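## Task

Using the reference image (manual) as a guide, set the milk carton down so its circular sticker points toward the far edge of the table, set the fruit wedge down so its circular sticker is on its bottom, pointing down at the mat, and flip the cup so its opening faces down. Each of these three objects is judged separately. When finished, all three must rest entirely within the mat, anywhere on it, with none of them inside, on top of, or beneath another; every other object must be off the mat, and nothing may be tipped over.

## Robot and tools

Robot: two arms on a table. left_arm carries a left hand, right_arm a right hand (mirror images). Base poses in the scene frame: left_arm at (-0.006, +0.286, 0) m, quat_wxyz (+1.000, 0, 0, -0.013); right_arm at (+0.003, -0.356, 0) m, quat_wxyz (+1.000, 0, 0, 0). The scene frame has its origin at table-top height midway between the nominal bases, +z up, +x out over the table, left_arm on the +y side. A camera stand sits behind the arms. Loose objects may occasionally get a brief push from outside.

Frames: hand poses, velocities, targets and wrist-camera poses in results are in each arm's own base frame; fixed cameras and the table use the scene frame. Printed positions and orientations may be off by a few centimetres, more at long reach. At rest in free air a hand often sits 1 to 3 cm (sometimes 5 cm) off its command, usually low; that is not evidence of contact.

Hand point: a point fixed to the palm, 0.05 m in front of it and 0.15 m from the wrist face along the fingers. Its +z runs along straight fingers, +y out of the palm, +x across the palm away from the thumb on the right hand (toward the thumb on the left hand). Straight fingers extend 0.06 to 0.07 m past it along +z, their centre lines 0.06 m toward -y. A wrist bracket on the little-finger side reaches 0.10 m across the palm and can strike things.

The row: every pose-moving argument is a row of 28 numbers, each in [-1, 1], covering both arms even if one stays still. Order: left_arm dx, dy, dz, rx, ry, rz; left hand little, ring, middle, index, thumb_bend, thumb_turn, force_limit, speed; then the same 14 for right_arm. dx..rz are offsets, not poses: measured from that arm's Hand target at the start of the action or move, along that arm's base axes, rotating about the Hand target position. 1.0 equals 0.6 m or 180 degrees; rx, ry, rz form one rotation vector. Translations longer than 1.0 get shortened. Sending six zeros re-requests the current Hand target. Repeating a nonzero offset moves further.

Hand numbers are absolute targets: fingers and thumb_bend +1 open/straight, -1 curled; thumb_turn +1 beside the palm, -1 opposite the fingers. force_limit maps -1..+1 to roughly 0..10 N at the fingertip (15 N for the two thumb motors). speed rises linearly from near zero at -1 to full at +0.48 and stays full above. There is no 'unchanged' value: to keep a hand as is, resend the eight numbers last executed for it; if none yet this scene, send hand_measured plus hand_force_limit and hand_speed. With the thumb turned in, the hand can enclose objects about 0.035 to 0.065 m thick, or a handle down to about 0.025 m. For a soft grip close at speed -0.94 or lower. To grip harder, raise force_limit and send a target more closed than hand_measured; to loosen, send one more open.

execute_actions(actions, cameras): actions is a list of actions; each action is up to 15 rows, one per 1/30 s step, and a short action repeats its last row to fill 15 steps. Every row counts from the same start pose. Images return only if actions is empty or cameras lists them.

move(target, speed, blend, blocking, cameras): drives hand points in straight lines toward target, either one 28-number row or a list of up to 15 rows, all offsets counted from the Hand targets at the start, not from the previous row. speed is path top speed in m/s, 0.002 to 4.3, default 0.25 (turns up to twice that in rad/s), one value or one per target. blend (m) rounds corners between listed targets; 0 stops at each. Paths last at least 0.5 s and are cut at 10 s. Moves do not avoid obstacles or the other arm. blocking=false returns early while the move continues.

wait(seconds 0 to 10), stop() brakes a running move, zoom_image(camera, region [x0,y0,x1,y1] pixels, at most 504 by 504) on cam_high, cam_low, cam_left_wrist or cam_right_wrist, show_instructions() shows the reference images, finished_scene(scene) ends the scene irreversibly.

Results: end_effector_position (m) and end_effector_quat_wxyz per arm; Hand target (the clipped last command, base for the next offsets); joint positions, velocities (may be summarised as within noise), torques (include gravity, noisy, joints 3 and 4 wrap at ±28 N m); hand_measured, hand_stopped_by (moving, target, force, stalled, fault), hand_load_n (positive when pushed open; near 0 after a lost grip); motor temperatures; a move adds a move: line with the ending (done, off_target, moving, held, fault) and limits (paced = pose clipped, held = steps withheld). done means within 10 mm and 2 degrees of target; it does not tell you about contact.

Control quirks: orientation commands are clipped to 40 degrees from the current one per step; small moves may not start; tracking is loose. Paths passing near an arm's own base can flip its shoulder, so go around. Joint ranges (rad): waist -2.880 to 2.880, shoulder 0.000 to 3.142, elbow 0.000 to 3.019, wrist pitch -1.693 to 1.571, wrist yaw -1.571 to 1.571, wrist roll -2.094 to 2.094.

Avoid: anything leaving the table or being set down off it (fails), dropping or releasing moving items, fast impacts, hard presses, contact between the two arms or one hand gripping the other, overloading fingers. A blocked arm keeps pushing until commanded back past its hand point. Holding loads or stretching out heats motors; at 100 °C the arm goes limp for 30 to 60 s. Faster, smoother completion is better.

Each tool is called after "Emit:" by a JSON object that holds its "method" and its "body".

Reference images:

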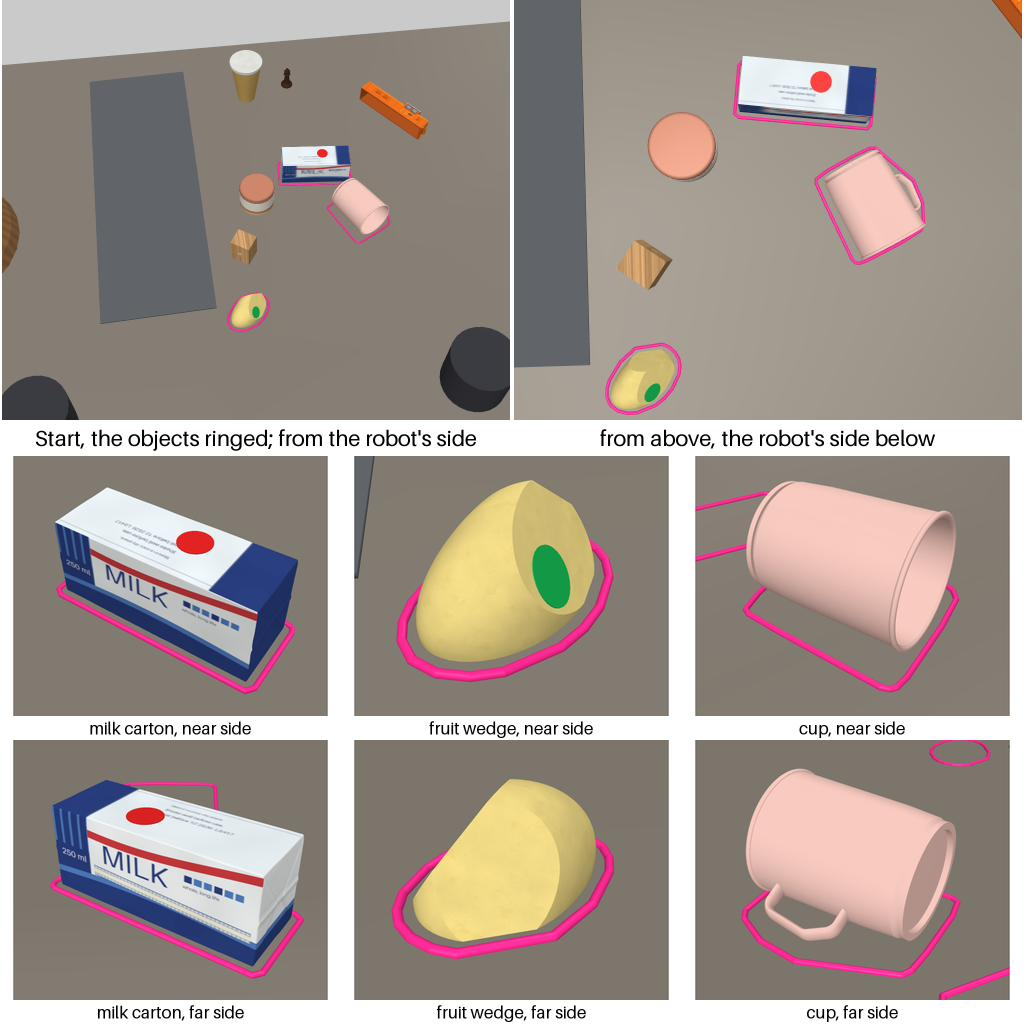

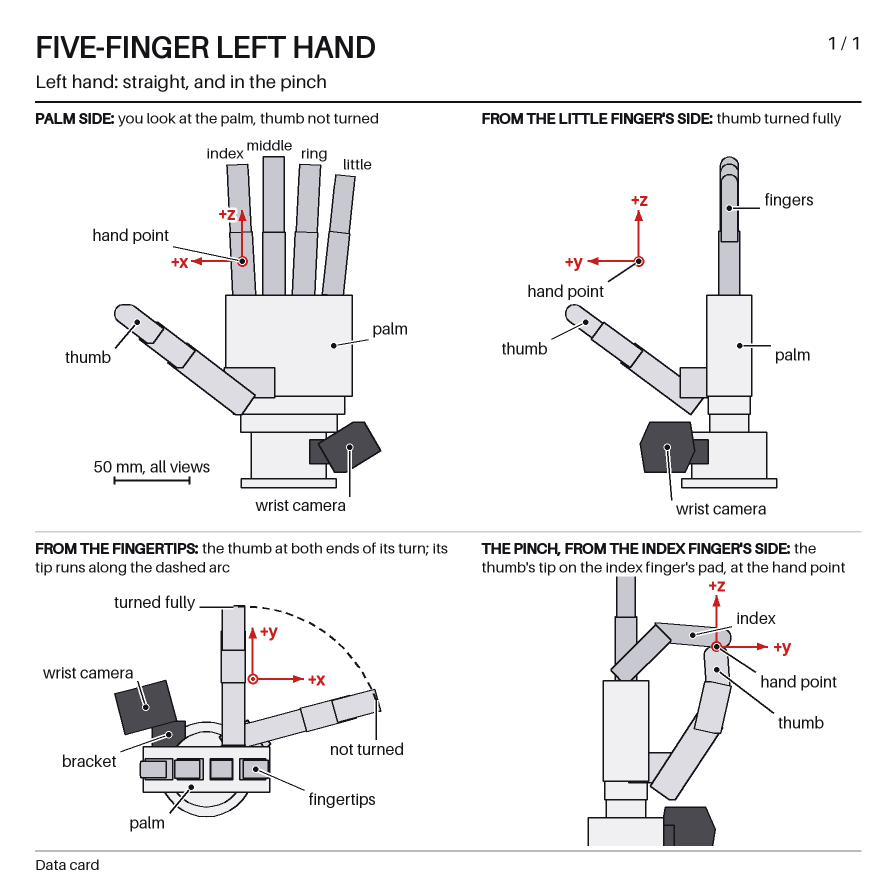

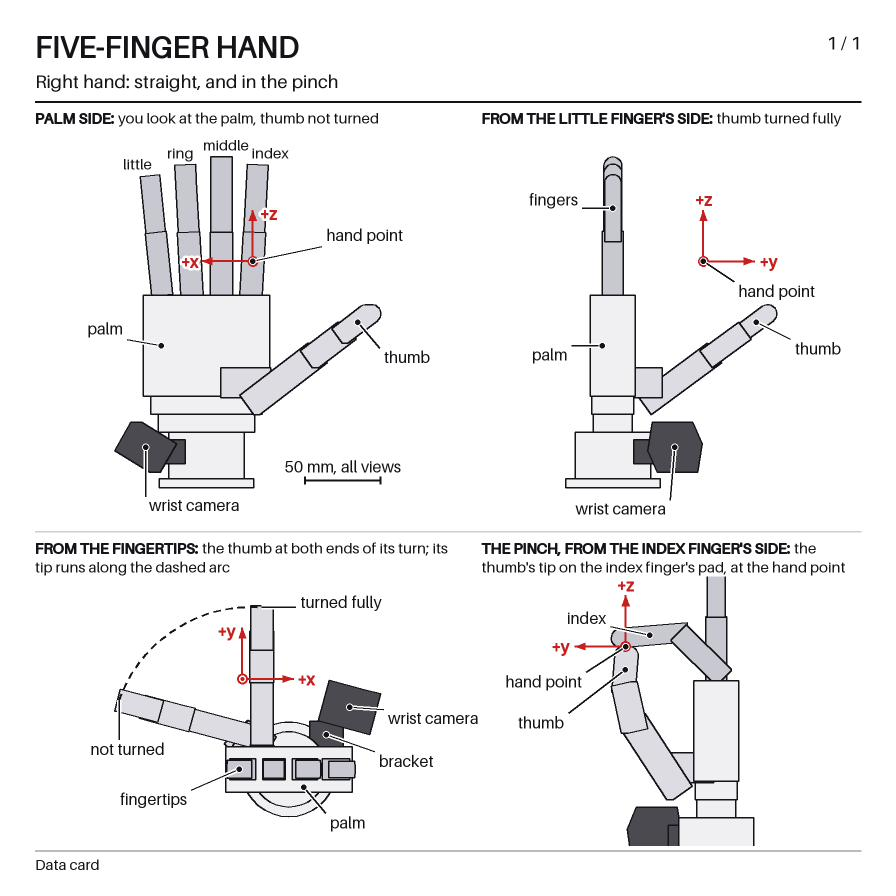

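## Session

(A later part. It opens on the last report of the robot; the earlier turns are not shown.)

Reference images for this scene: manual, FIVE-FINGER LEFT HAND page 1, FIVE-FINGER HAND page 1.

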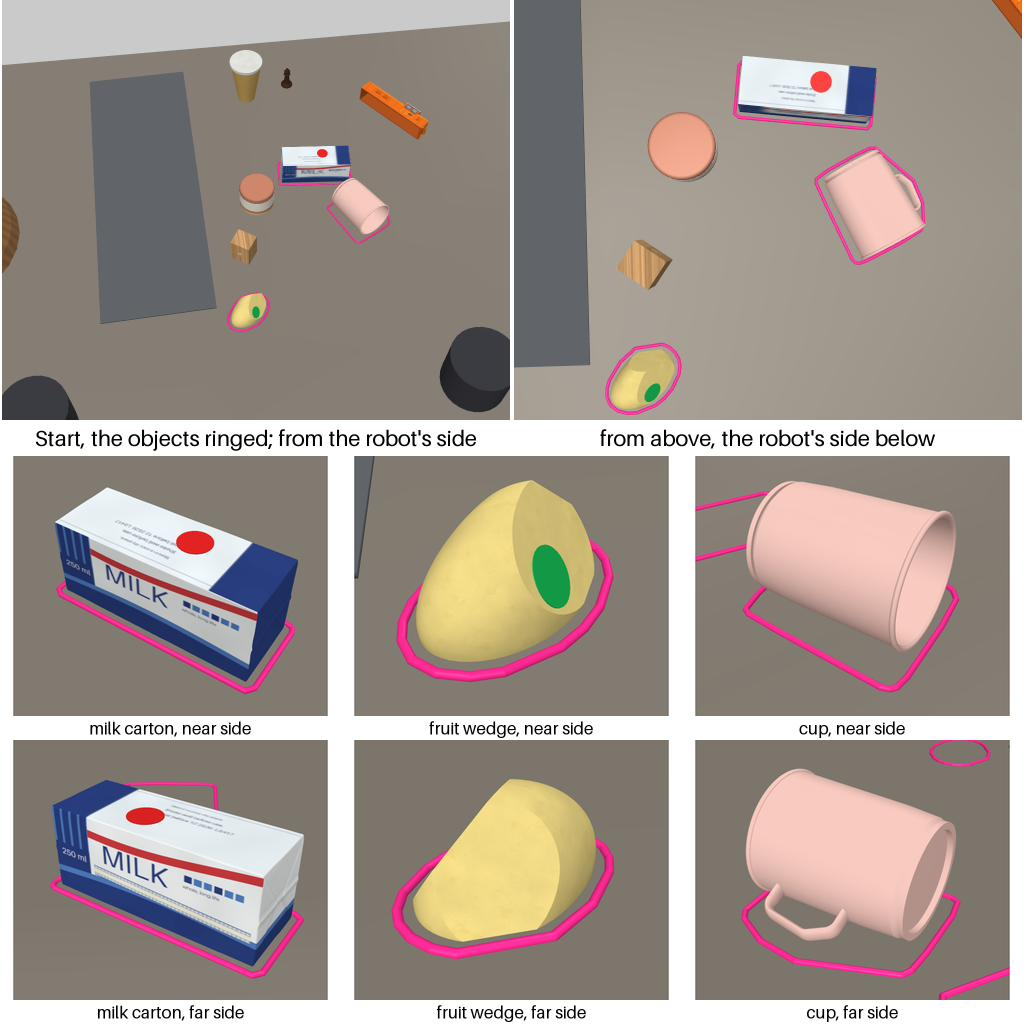

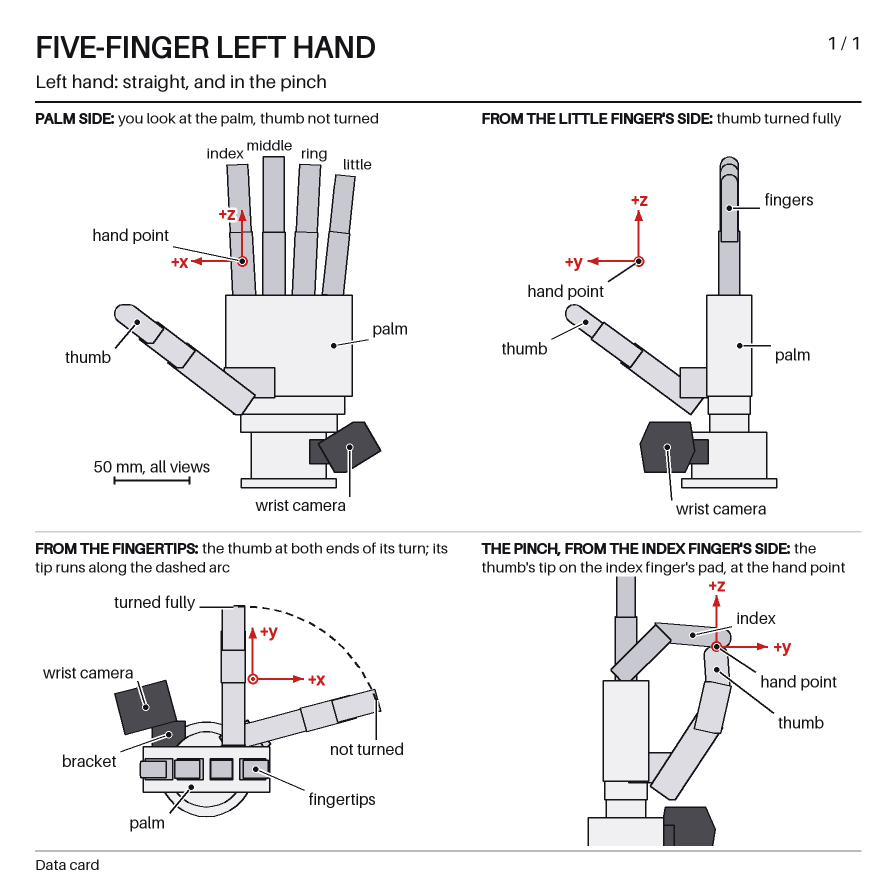

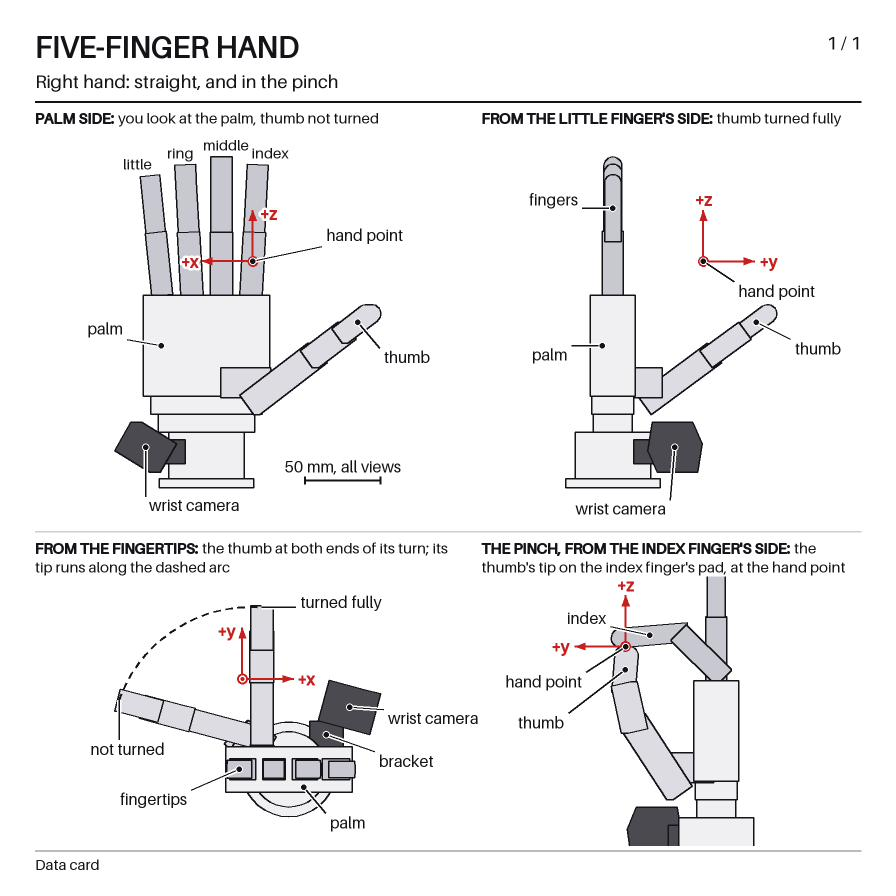

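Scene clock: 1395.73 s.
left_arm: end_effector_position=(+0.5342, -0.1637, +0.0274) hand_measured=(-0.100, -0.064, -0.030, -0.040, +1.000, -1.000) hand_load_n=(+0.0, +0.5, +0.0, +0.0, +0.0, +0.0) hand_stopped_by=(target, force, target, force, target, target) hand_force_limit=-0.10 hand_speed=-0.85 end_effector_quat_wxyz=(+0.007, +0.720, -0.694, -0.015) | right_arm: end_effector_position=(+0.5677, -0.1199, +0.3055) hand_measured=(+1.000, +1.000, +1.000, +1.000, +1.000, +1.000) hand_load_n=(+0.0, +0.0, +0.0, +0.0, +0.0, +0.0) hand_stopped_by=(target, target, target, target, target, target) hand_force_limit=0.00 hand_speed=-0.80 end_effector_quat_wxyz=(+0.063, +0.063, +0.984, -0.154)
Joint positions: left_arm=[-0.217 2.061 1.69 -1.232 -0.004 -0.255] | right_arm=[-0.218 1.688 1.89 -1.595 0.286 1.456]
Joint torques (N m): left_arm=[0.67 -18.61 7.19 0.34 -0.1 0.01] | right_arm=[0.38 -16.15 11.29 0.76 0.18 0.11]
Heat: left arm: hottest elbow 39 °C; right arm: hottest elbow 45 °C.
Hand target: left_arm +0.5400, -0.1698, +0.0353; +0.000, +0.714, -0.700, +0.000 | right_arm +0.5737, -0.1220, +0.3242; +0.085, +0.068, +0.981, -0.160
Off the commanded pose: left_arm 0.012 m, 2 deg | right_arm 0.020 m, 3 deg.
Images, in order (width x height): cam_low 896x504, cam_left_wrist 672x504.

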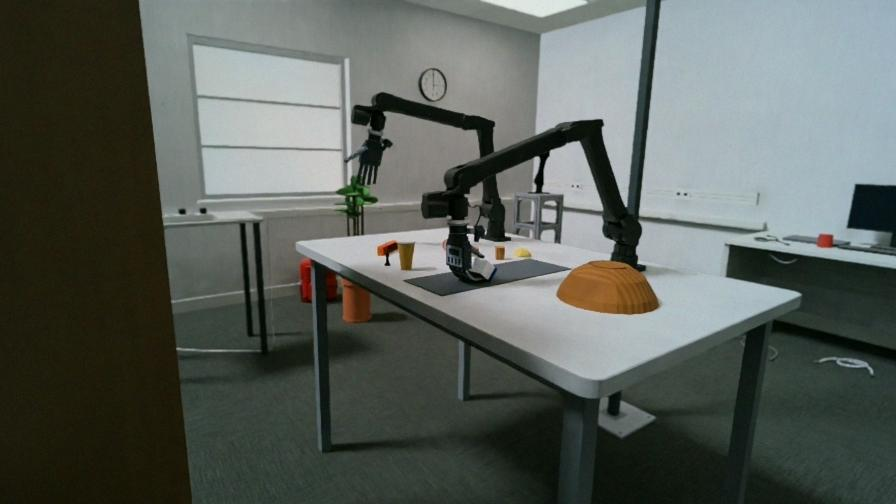

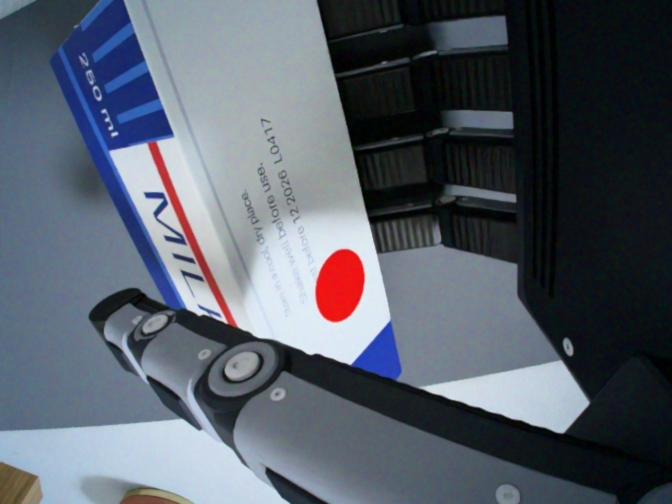

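Emit:
{"method": "move", "body": {"target": [0.1, 0.002, 0.002, 0, 0, 0, -0.10,-0.065,-0.03,-0.04,1,-1,-0.1,-0.85,0,0,0,0,0,0,1,1,1,1,1,1,0,-0.8], "speed": 0.05, "cameras": ["cam_low", "cam_left_wrist", "cam_high"]}}

Emit:
{"method": "zoom_image", "body": {"camera": "cam_low", "region": [420, 210, 540, 290]}}

Scene clock: 1415.00 s.
left_arm: end_effector_position=(+0.5771, -0.1735, +0.0255) hand_measured=(-0.100, -0.064, -0.030, -0.040, +1.000, -1.000) hand_load_n=(+1.0, +0.0, -3.0, +0.0, +0.0, +0.0) hand_stopped_by=(target, force, target, force, target, target) hand_force_limit=-0.10 hand_speed=-0.85 end_effector_quat_wxyz=(+0.016, +0.711, -0.703, -0.020) | right_arm: end_effector_position=(+0.5677, -0.1199, +0.3055) hand_measured=(+1.000, +1.000, +1.000, +1.000, +1.000, +1.000) hand_load_n=(+0.0, +0.0, +0.0, +0.0, +0.0, +0.0) hand_stopped_by=(target, target, target, target, target, target) hand_force_limit=0.00 hand_speed=-0.80 end_effector_quat_wxyz=(+0.063, +0.063, +0.984, -0.154)
Joint positions: left_arm=[-0.217 2.199 1.917 -1.34 0.005 -0.228] | right_arm=[-0.218 1.688 1.89 -1.595 0.286 1.456]
Joint torques (N m): left_arm=[1.61 -18.78 11.07 -0.06 -0.19 0] | right_arm=[0.44 -16.26 11.29 0.77 0.17 0.1]
Heat: left arm: hottest elbow 39 °C; right arm: hottest elbow 45 °C.
Hand target: left_arm +0.6000, -0.1686, +0.0365; +0.000, +0.714, -0.700, +0.000 | right_arm +0.5737, -0.1220, +0.3242; +0.085, +0.068, +0.981, -0.160
Off the commanded pose: left_arm 0.026 m, 3 deg | right_arm 0.020 m, 3 deg.
move: off_target (left_arm, right_arm)
Images, in order (width x height): cam_high 896x504, cam_low 896x504, cam_left_wrist 672x504.

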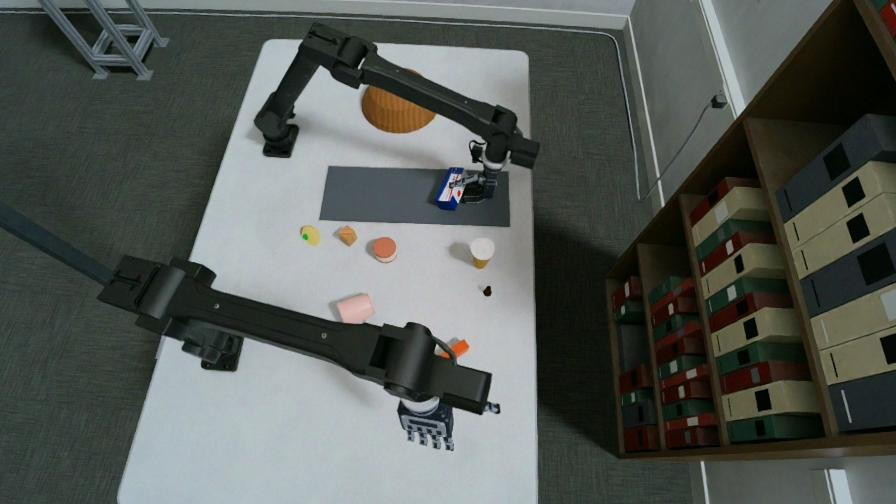

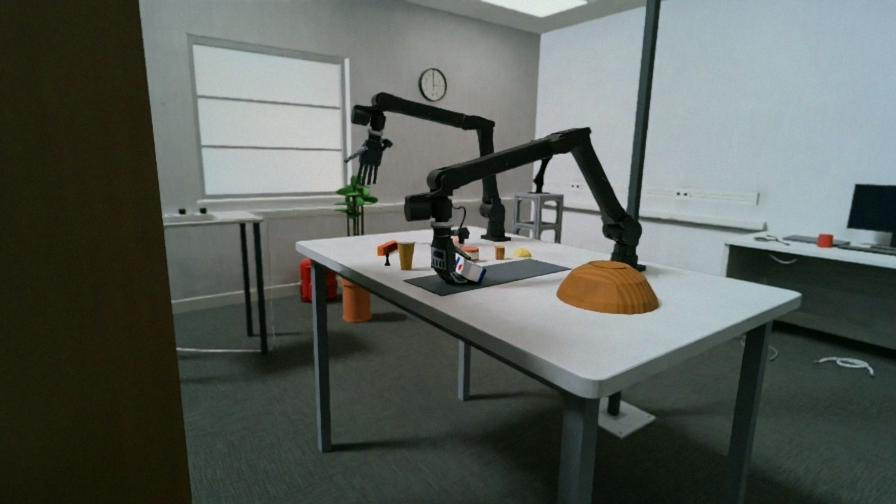

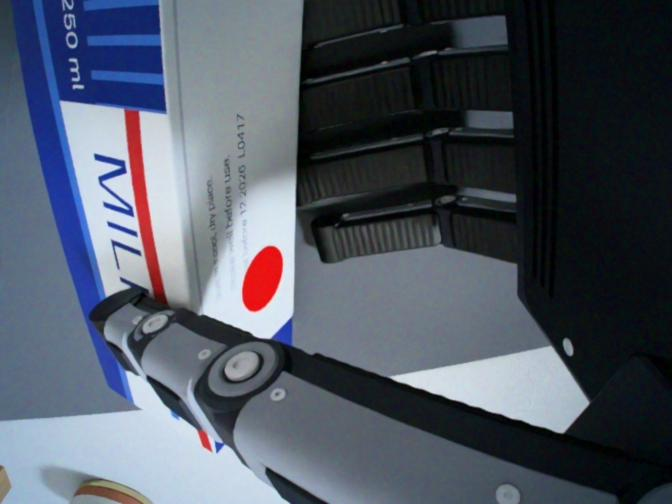

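Scaled by 4.200 from the camera's 896x504 image, which has a finer 1280x720 frame.

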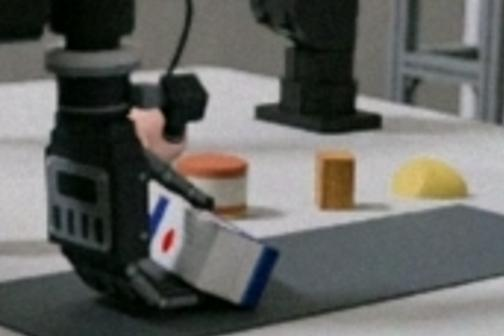

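Emit:
{"method": "move", "body": {"target": [0.07, 0.015, 0.0, 0, 0, 0.02, -0.10,-0.065,-0.03,-0.04,1,-1,-0.1,-0.85,0,0,0,0,0,0,1,1,1,1,1,1,0,-0.8], "speed": 0.05, "cameras": ["cam_low", "cam_left_wrist", "cam_high"]}}

Emit:
{"method": "zoom_image", "body": {"camera": "cam_low", "region": [420, 210, 540, 290]}}

Scene clock: 1429.27 s.
left_arm: end_effector_position=(+0.6192, -0.1681, +0.0258) hand_measured=(-0.100, -0.064, -0.030, -0.040, +1.000, -1.000) hand_load_n=(+0.5, +0.0, -3.0, +0.0, +0.0, +0.0) hand_stopped_by=(target, force, target, force, target, target) hand_force_limit=-0.10 hand_speed=-0.85 end_effector_quat_wxyz=(+0.017, +0.724, -0.689, -0.019) | right_arm: end_effector_position=(+0.5677, -0.1199, +0.3055) hand_measured=(+1.000, +1.000, +1.000, +1.000, +1.000, +1.000) hand_load_n=(+0.0, -0.5, +0.0, +0.0, +0.0, +0.0) hand_stopped_by=(target, target, target, target, target, target) hand_force_limit=0.00 hand_speed=-0.80 end_effector_quat_wxyz=(+0.063, +0.063, +0.984, -0.154)
Joint positions: left_arm=[-0.193 2.319 2.132 -1.435 0.008 -0.243] | right_arm=[-0.218 1.688 1.89 -1.595 0.286 1.456]
Joint velocities: left_arm=[within noise] | right_arm=[-0.005 -0.005 0.002 -0.002 0.154 0.022]
Joint torques (N m): left_arm=[2.02 -20.19 11.25 -0.06 -0.29 -0.17] | right_arm=[0.38 -16.32 11.29 0.76 0.17 0.11]
Heat: left arm: hottest elbow 40 °C; right arm: hottest elbow 45 °C.
Hand target: left_arm +0.6420, -0.1596, +0.0365; +0.000, +0.736, -0.677, +0.000 | right_arm +0.5737, -0.1220, +0.3242; +0.085, +0.068, +0.981, -0.160
Off the commanded pose: left_arm 0.027 m, 3 deg | right_arm 0.020 m, 3 deg.
move: off_target (left_arm, right_arm)
Images, in order (width x height): cam_high 896x504, cam_low 896x504, cam_left_wrist 672x504.

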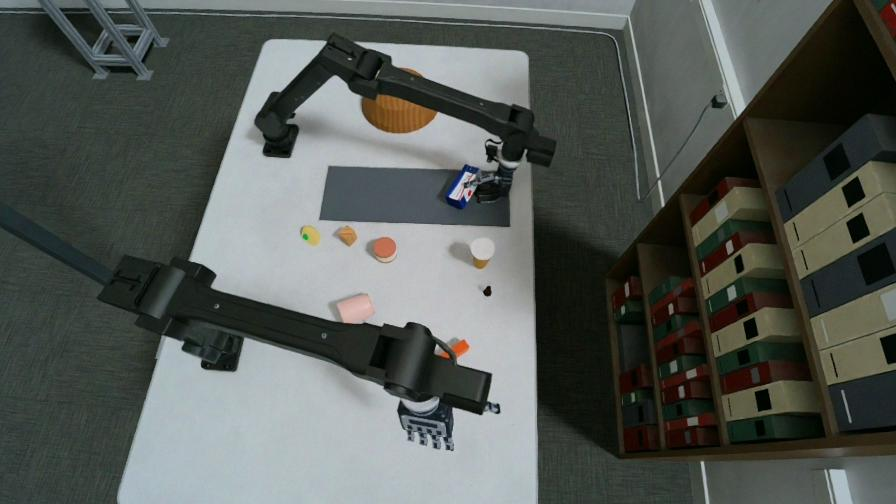

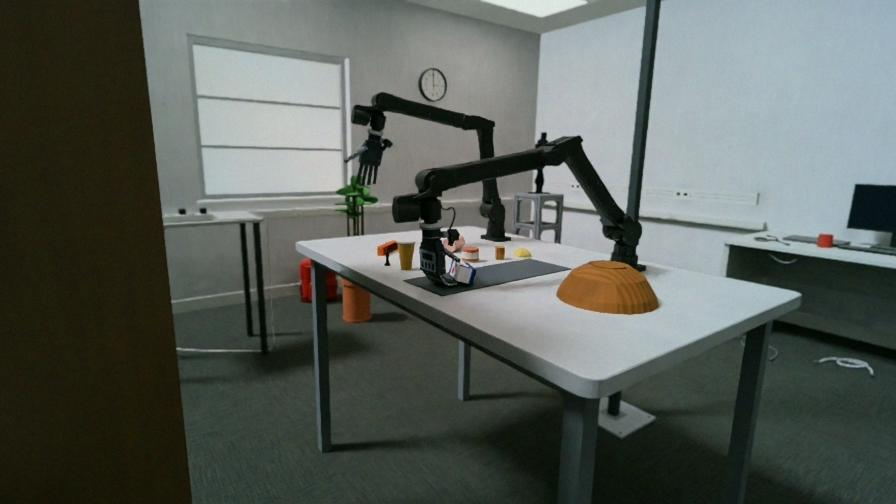

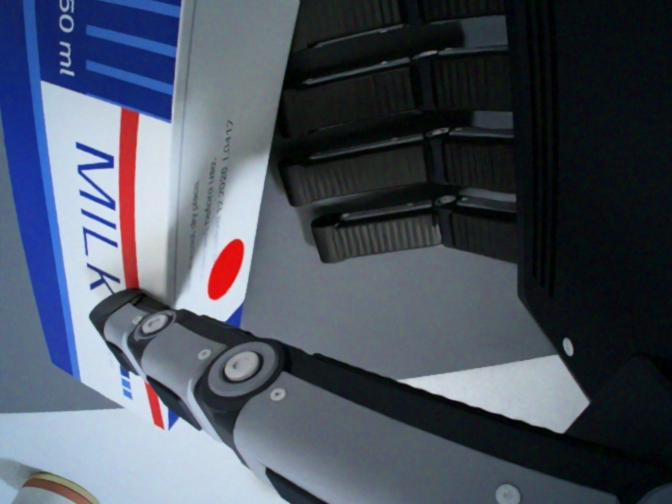

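Scaled by 4.200 from the camera's 896x504 image, which has a finer 1280x720 frame.

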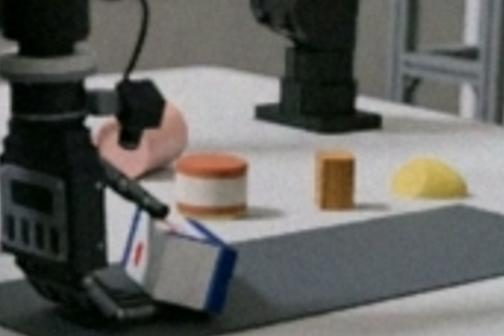

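Emit:
{"method": "move", "body": {"target": [0.085, -0.005, 0.0, 0, 0, 0.0, -0.10,-0.065,-0.03,-0.04,1,-1,-0.1,-0.85,0,0,0,0,0,0,1,1,1,1,1,1,0,-0.8], "speed": 0.2, "cameras": ["cam_low", "cam_left_wrist", "cam_high"]}}

Emit:
{"method": "zoom_image", "body": {"camera": "cam_low", "region": [400, 210, 520, 290]}}

Scene clock: 1449.00 s.
left_arm: end_effector_position=(+0.6757, -0.1716, +0.0269) hand_measured=(-0.100, -0.064, -0.030, -0.040, +1.000, -1.000) hand_load_n=(+0.5, +0.0, -3.0, +0.0, +0.0, +0.0) hand_stopped_by=(target, force, target, force, target, target) hand_force_limit=-0.10 hand_speed=-0.85 end_effector_quat_wxyz=(+0.016, +0.728, -0.685, -0.017) | right_arm: end_effector_position=(+0.5677, -0.1199, +0.3055) hand_measured=(+1.000, +1.000, +1.000, +1.000, +1.000, +1.000) hand_load_n=(+0.0, +0.0, +0.0, +0.0, +0.0, +0.0) hand_stopped_by=(target, target, target, target, target, target) hand_force_limit=0.00 hand_speed=-0.80 end_effector_quat_wxyz=(+0.063, +0.063, +0.984, -0.154)
Joint positions: left_arm=[-0.182 2.572 2.611 -1.656 0.008 -0.243] | right_arm=[-0.218 1.688 1.89 -1.595 0.286 1.456]
Joint torques (N m): left_arm=[1.85 -22.24 11.28 -0.06 -0.29 -0.11] | right_arm=[0.5 -16.26 11.29 0.79 0.17 0.11]
Heat: left arm: hottest elbow 41 °C; right arm: hottest elbow 45 °C.
Hand target: left_arm +0.6930, -0.1626, +0.0365; +0.000, +0.736, -0.677, +0.000 | right_arm +0.5737, -0.1220, +0.3242; +0.085, +0.068, +0.981, -0.160
Off the commanded pose: left_arm 0.022 m, 3 deg | right_arm 0.020 m, 3 deg.
move: off_target (left_arm, right_arm)
Images, in order (width x height): cam_high 896x504, cam_low 896x504, cam_left_wrist 672x504.

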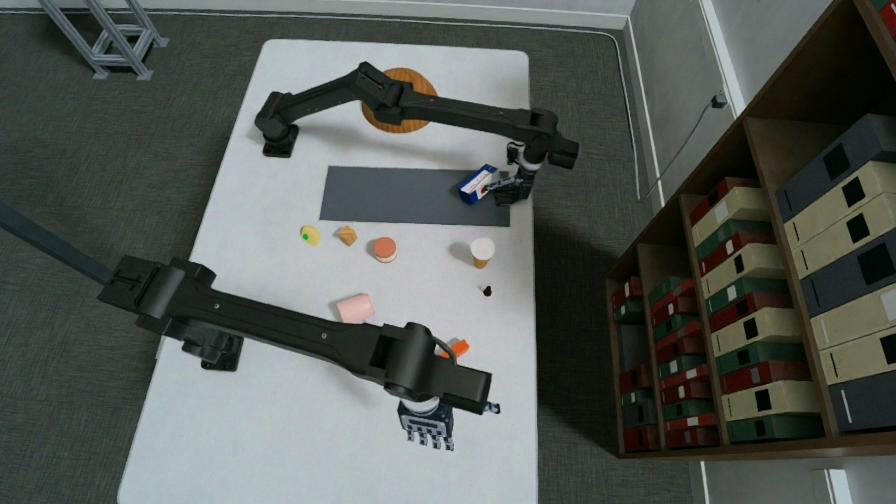

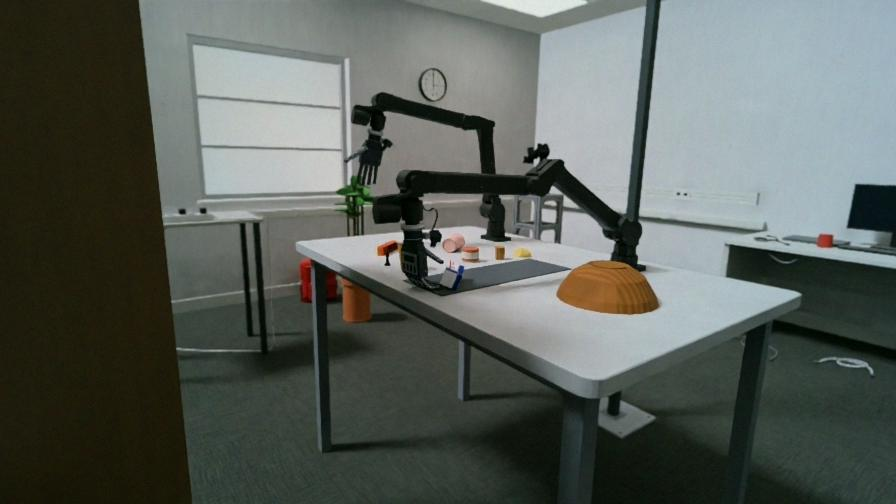

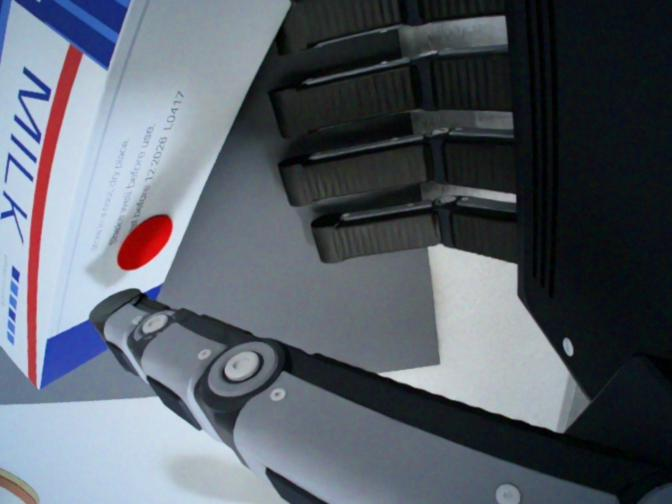

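Scaled by 4.200 from the camera's 896x504 image, which has a finer 1280x720 frame.

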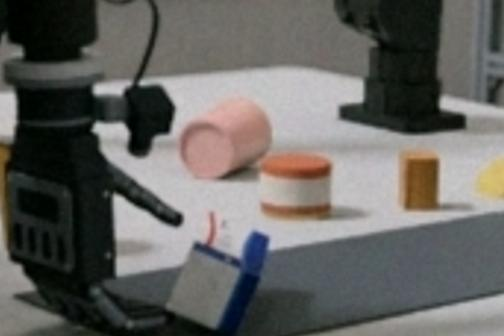

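Emit:
{"method": "move", "body": {"target": [0.03, -0.01, 0.0, 0, 0, -0.14, -0.10,-0.065,-0.03,-0.04,1,-1,-0.1,-0.85,0,0,0,0,0,0,1,1,1,1,1,1,0,-0.8], "speed": 0.1, "cameras": ["cam_low", "cam_left_wrist", "cam_high"]}}

Emit:
{"method": "zoom_image", "body": {"camera": "cam_low", "region": [400, 210, 520, 290]}}

Scene clock: 1499.00 s.
left_arm: end_effector_position=(+0.7021, -0.1646, +0.0269) hand_measured=(-0.100, -0.064, -0.030, -0.040, +1.000, -1.000) hand_load_n=(+0.0, +0.0, -2.0, +0.0, +0.0, +0.0) hand_stopped_by=(target, force, target, force, target, target) hand_force_limit=-0.10 hand_speed=-0.85 end_effector_quat_wxyz=(+0.016, -0.583, +0.812, -0.023) | right_arm: end_effector_position=(+0.5677, -0.1199, +0.3055) hand_measured=(+1.000, +1.000, +1.000, +1.000, +1.000, +1.000) hand_load_n=(+0.0, +0.0, +0.0, +0.0, +0.0, +0.0) hand_stopped_by=(target, target, target, target, target, target) hand_force_limit=0.00 hand_speed=-0.80 end_effector_quat_wxyz=(+0.063, +0.063, +0.984, -0.154)
Joint positions: left_arm=[-0.196 2.7 2.876 -1.691 0.008 0.13] | right_arm=[-0.218 1.688 1.89 -1.595 0.286 1.456]
Joint torques (N m): left_arm=[0.44 -22.95 11.14 -0.1 -0.24 -0.01] | right_arm=[0.38 -16.15 11.29 0.8 0.17 0.11]
Motor temperatures (°C): left_arm=[23 35 41 22 23 25] | right_arm=[22 33 45 22 24 26]
Heat: left arm: hottest elbow 41 °C; right arm: hottest elbow 45 °C.
Hand target: left_arm +0.7110, -0.1686, +0.0365; +0.000, -0.570, +0.822, +0.000 | right_arm +0.5737, -0.1220, +0.3242; +0.085, +0.068, +0.981, -0.160
Off the commanded pose: left_arm 0.014 m, 4 deg | right_arm 0.020 m, 3 deg.
joint sent to its limit (left arm) — joint 4 (wrist pitch), lower limit. The joint targets are off in position and orientation.
move: off_target (left_arm, right_arm)
Images, in order (width x height): cam_high 896x504, cam_low 896x504, cam_left_wrist 672x504.

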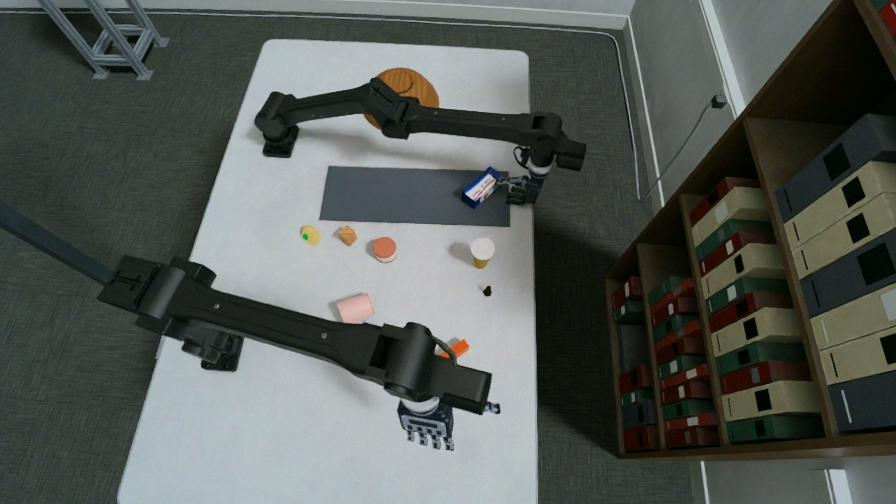

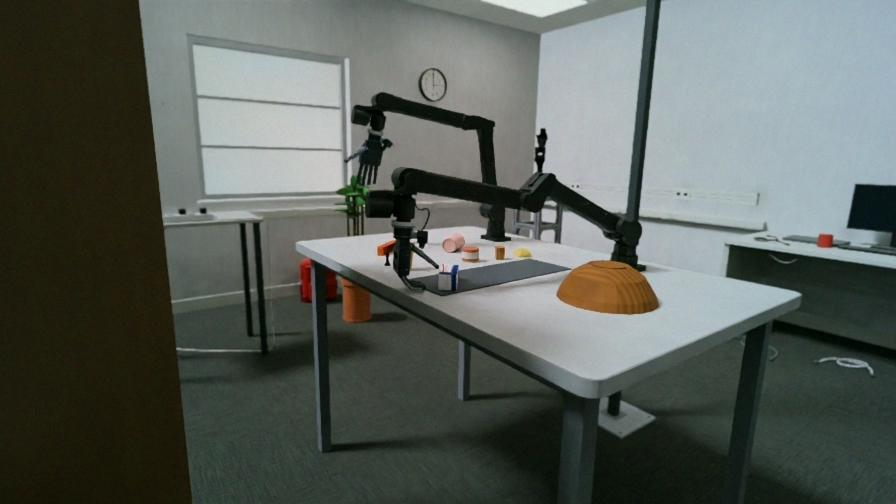

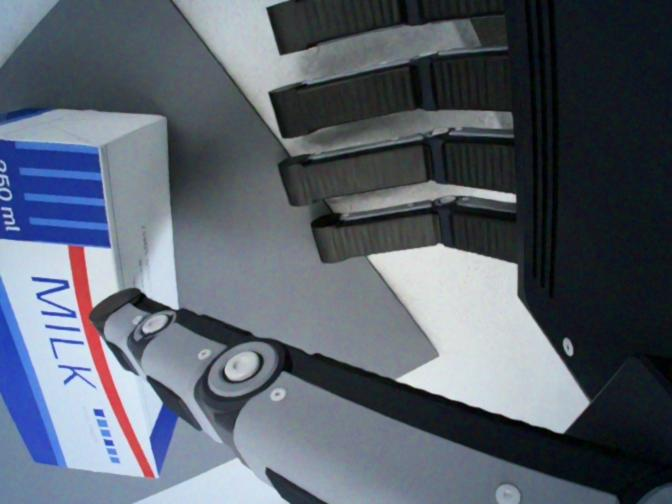

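Scaled by 4.200 from the camera's 896x504 image, which has a finer 1280x720 frame.

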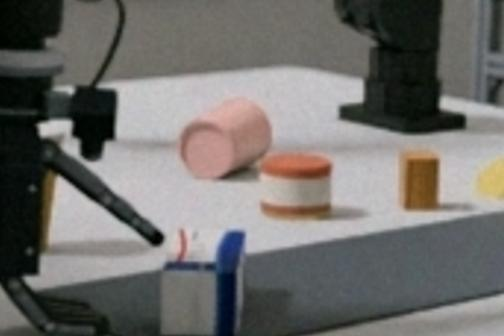

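Emit:
{"method": "move", "body": {"target": [[0, 0, 0.0, 0, 0, 0.113, -0.10,-0.065,-0.03,-0.04,1,-1,-0.1,-0.85,0,0,0,0,0,0,1,1,1,1,1,1,0,-0.8],[-0.085, -0.002, 0.0, 0, 0, 0.113, -0.10,-0.065,-0.03,-0.04,1,-1,-0.1,-0.85,0,0,0,0,0,0,1,1,1,1,1,1,0,-0.8]], "speed": [0.1, 0.05], "cameras": ["cam_low", "cam_left_wrist", "cam_high"]}}

Emit:
{"method": "zoom_image", "body": {"camera": "cam_high", "region": [420, 130, 560, 240]}}

Scene clock: 1557.97 s.
left_arm: end_effector_position=(+0.6622, -0.1580, +0.0258) hand_measured=(-0.100, -0.064, -0.030, -0.040, +1.000, -1.000) hand_load_n=(+0.0, +0.0, -2.0, +0.0, +0.0, +0.5) hand_stopped_by=(target, force, target, force, target, target) hand_force_limit=-0.10 hand_speed=-0.85 end_effector_quat_wxyz=(+0.002, +0.709, -0.705, -0.007) | right_arm: end_effector_position=(+0.5677, -0.1199, +0.3055) hand_measured=(+1.000, +1.000, +1.000, +1.000, +1.000, +1.000) hand_load_n=(+0.0, +0.0, +0.0, +0.0, +0.0, +0.0) hand_stopped_by=(target, target, target, target, target, target) hand_force_limit=0.00 hand_speed=-0.80 end_effector_quat_wxyz=(+0.063, +0.063, +0.984, -0.154)
Joint positions: left_arm=[-0.174 2.446 2.374 -1.513 -0.004 -0.18] | right_arm=[-0.218 1.688 1.89 -1.595 0.286 1.456]
Joint torques (N m): left_arm=[0.26 -23.71 6.69 0.18 -0.11 -0.17] | right_arm=[0.38 -16.26 11.29 0.75 0.17 0.11]
Heat: left arm: hottest elbow 43 °C; right arm: hottest elbow 46 °C.
Hand target: left_arm +0.6600, -0.1698, +0.0365; +0.000, +0.706, -0.708, +0.000 | right_arm +0.5737, -0.1220, +0.3242; +0.085, +0.068, +0.981, -0.160
Off the commanded pose: left_arm 0.016 m, 1 deg | right_arm 0.020 m, 3 deg.
move: off_target (left_arm, right_arm)
Images, in order (width x height): cam_high 896x504, cam_low 896x504, cam_left_wrist 672x504.

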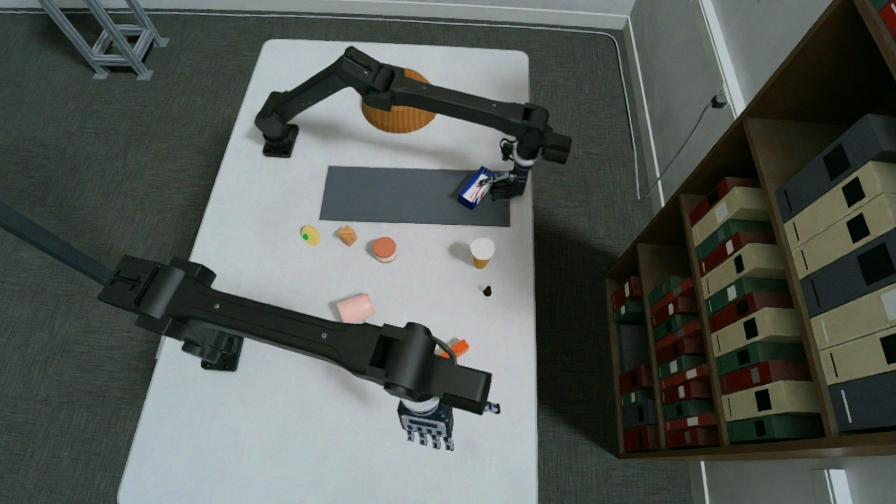

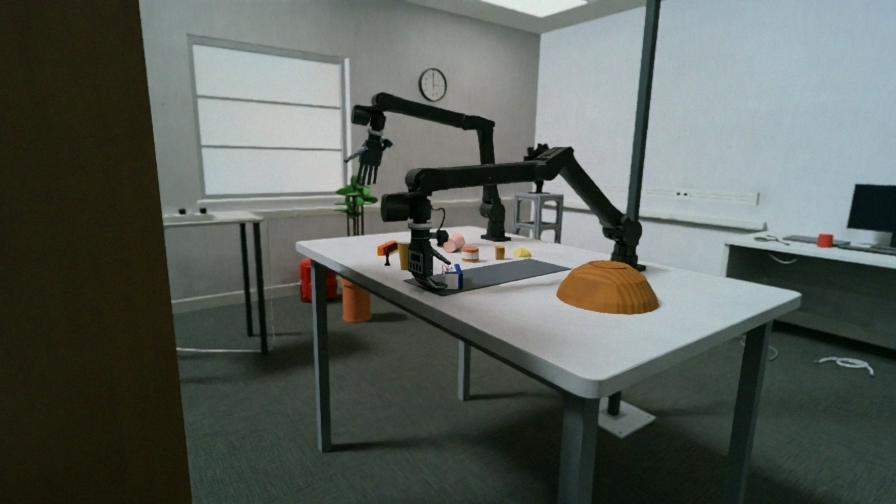

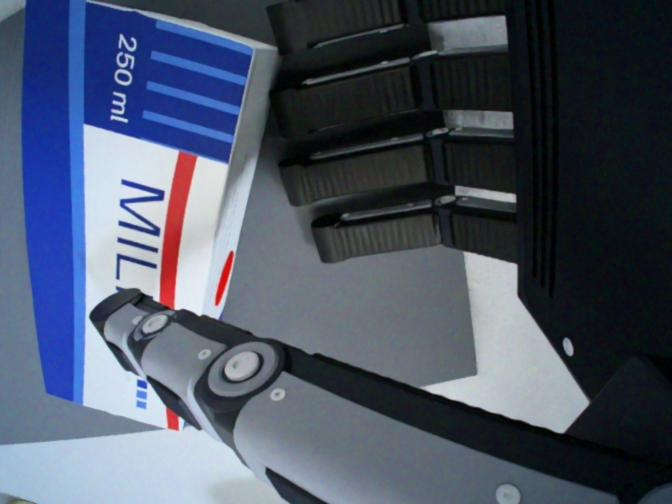

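Scaled by 3.600 from the camera's 896x504 image, which has a finer 1280x720 frame.

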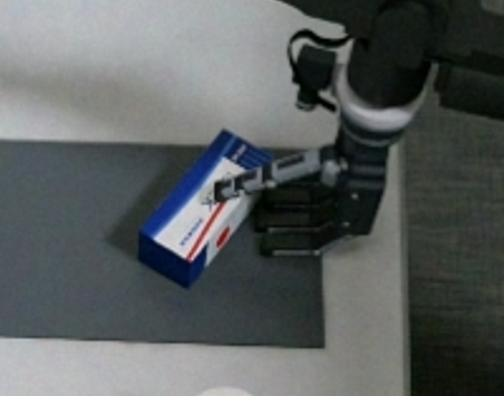

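Emit:
{"method": "move", "body": {"target": [-0.07, -0.002, 0.0, 0, 0, 0, -0.10,-0.065,-0.03,-0.04,1,-1,-0.1,-0.85,0,0,0,0,0,0,1,1,1,1,1,1,0,-0.8], "speed": 0.06, "cameras": ["cam_left_wrist", "cam_high"]}}

Emit:
{"method": "zoom_image", "body": {"camera": "cam_high", "region": [420, 130, 560, 240]}}

Scene clock: 1566.00 s.
left_arm: end_effector_position=(+0.6198, -0.1574, +0.0258) hand_measured=(-0.100, -0.064, -0.030, -0.040, +1.000, -1.000) hand_load_n=(+0.0, +0.0, -1.5, +0.0, +0.0, +0.0) hand_stopped_by=(target, force, target, force, target, target) hand_force_limit=-0.10 hand_speed=-0.85 end_effector_quat_wxyz=(+0.002, +0.706, -0.708, -0.009) | right_arm: end_effector_position=(+0.5677, -0.1199, +0.3055) hand_measured=(+1.000, +1.000, +1.000, +1.000, +1.000, +1.000) hand_load_n=(+0.0, +0.0, +0.0, +0.0, +0.0, +0.0) hand_stopped_by=(target, target, target, target, target, target) hand_force_limit=0.00 hand_speed=-0.80 end_effector_quat_wxyz=(+0.063, +0.063, +0.984, -0.154)
Joint positions: left_arm=[-0.185 2.29 2.086 -1.384 -0.006 -0.183] | right_arm=[-0.218 1.688 1.89 -1.595 0.286 1.456]
Joint torques (N m): left_arm=[-0.03 -22.3 6.61 0.23 -0.11 -0.2] | right_arm=[0.38 -16.26 11.28 0.75 0.17 0.11]
Heat: left arm: hottest elbow 42 °C; right arm: hottest elbow 46 °C.
Hand target: left_arm +0.6180, -0.1710, +0.0365; +0.000, +0.706, -0.708, +0.000 | right_arm +0.5737, -0.1220, +0.3242; +0.085, +0.068, +0.981, -0.160
Off the commanded pose: left_arm 0.017 m, 1 deg | right_arm 0.020 m, 3 deg.
move: off_target (left_arm, right_arm)
Images, in order (width x height): cam_high 896x504, cam_left_wrist 672x504.

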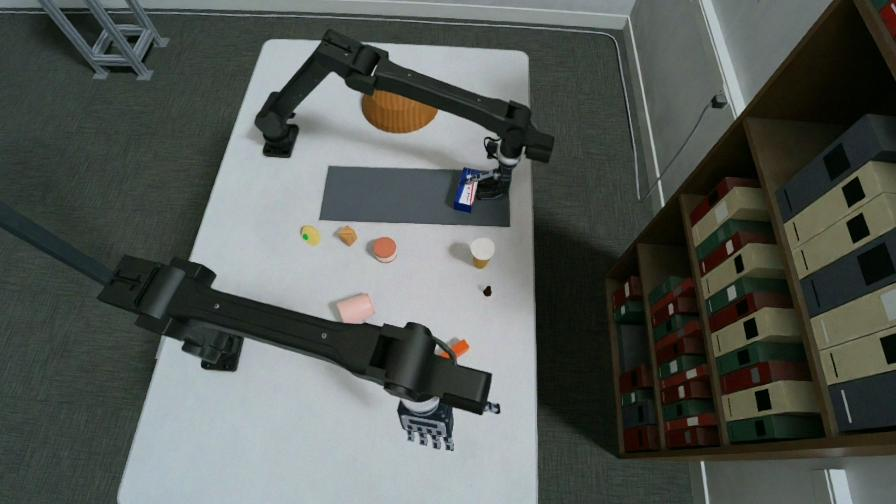

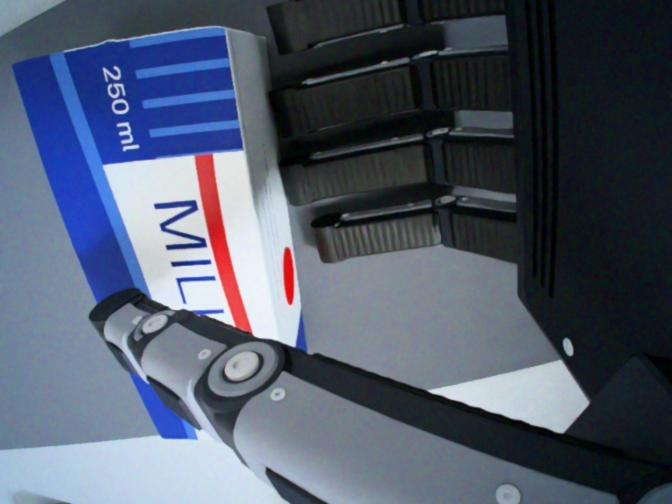

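Scaled by 3.600 from the camera's 896x504 image, which has a finer 1280x720 frame.

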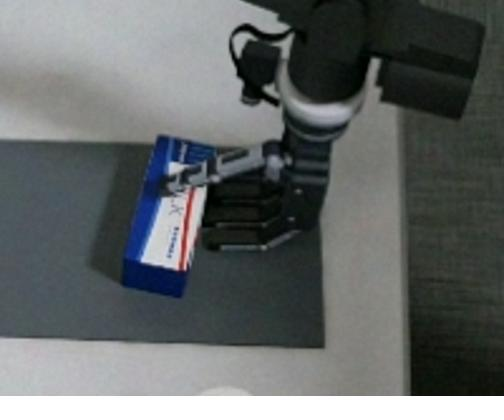

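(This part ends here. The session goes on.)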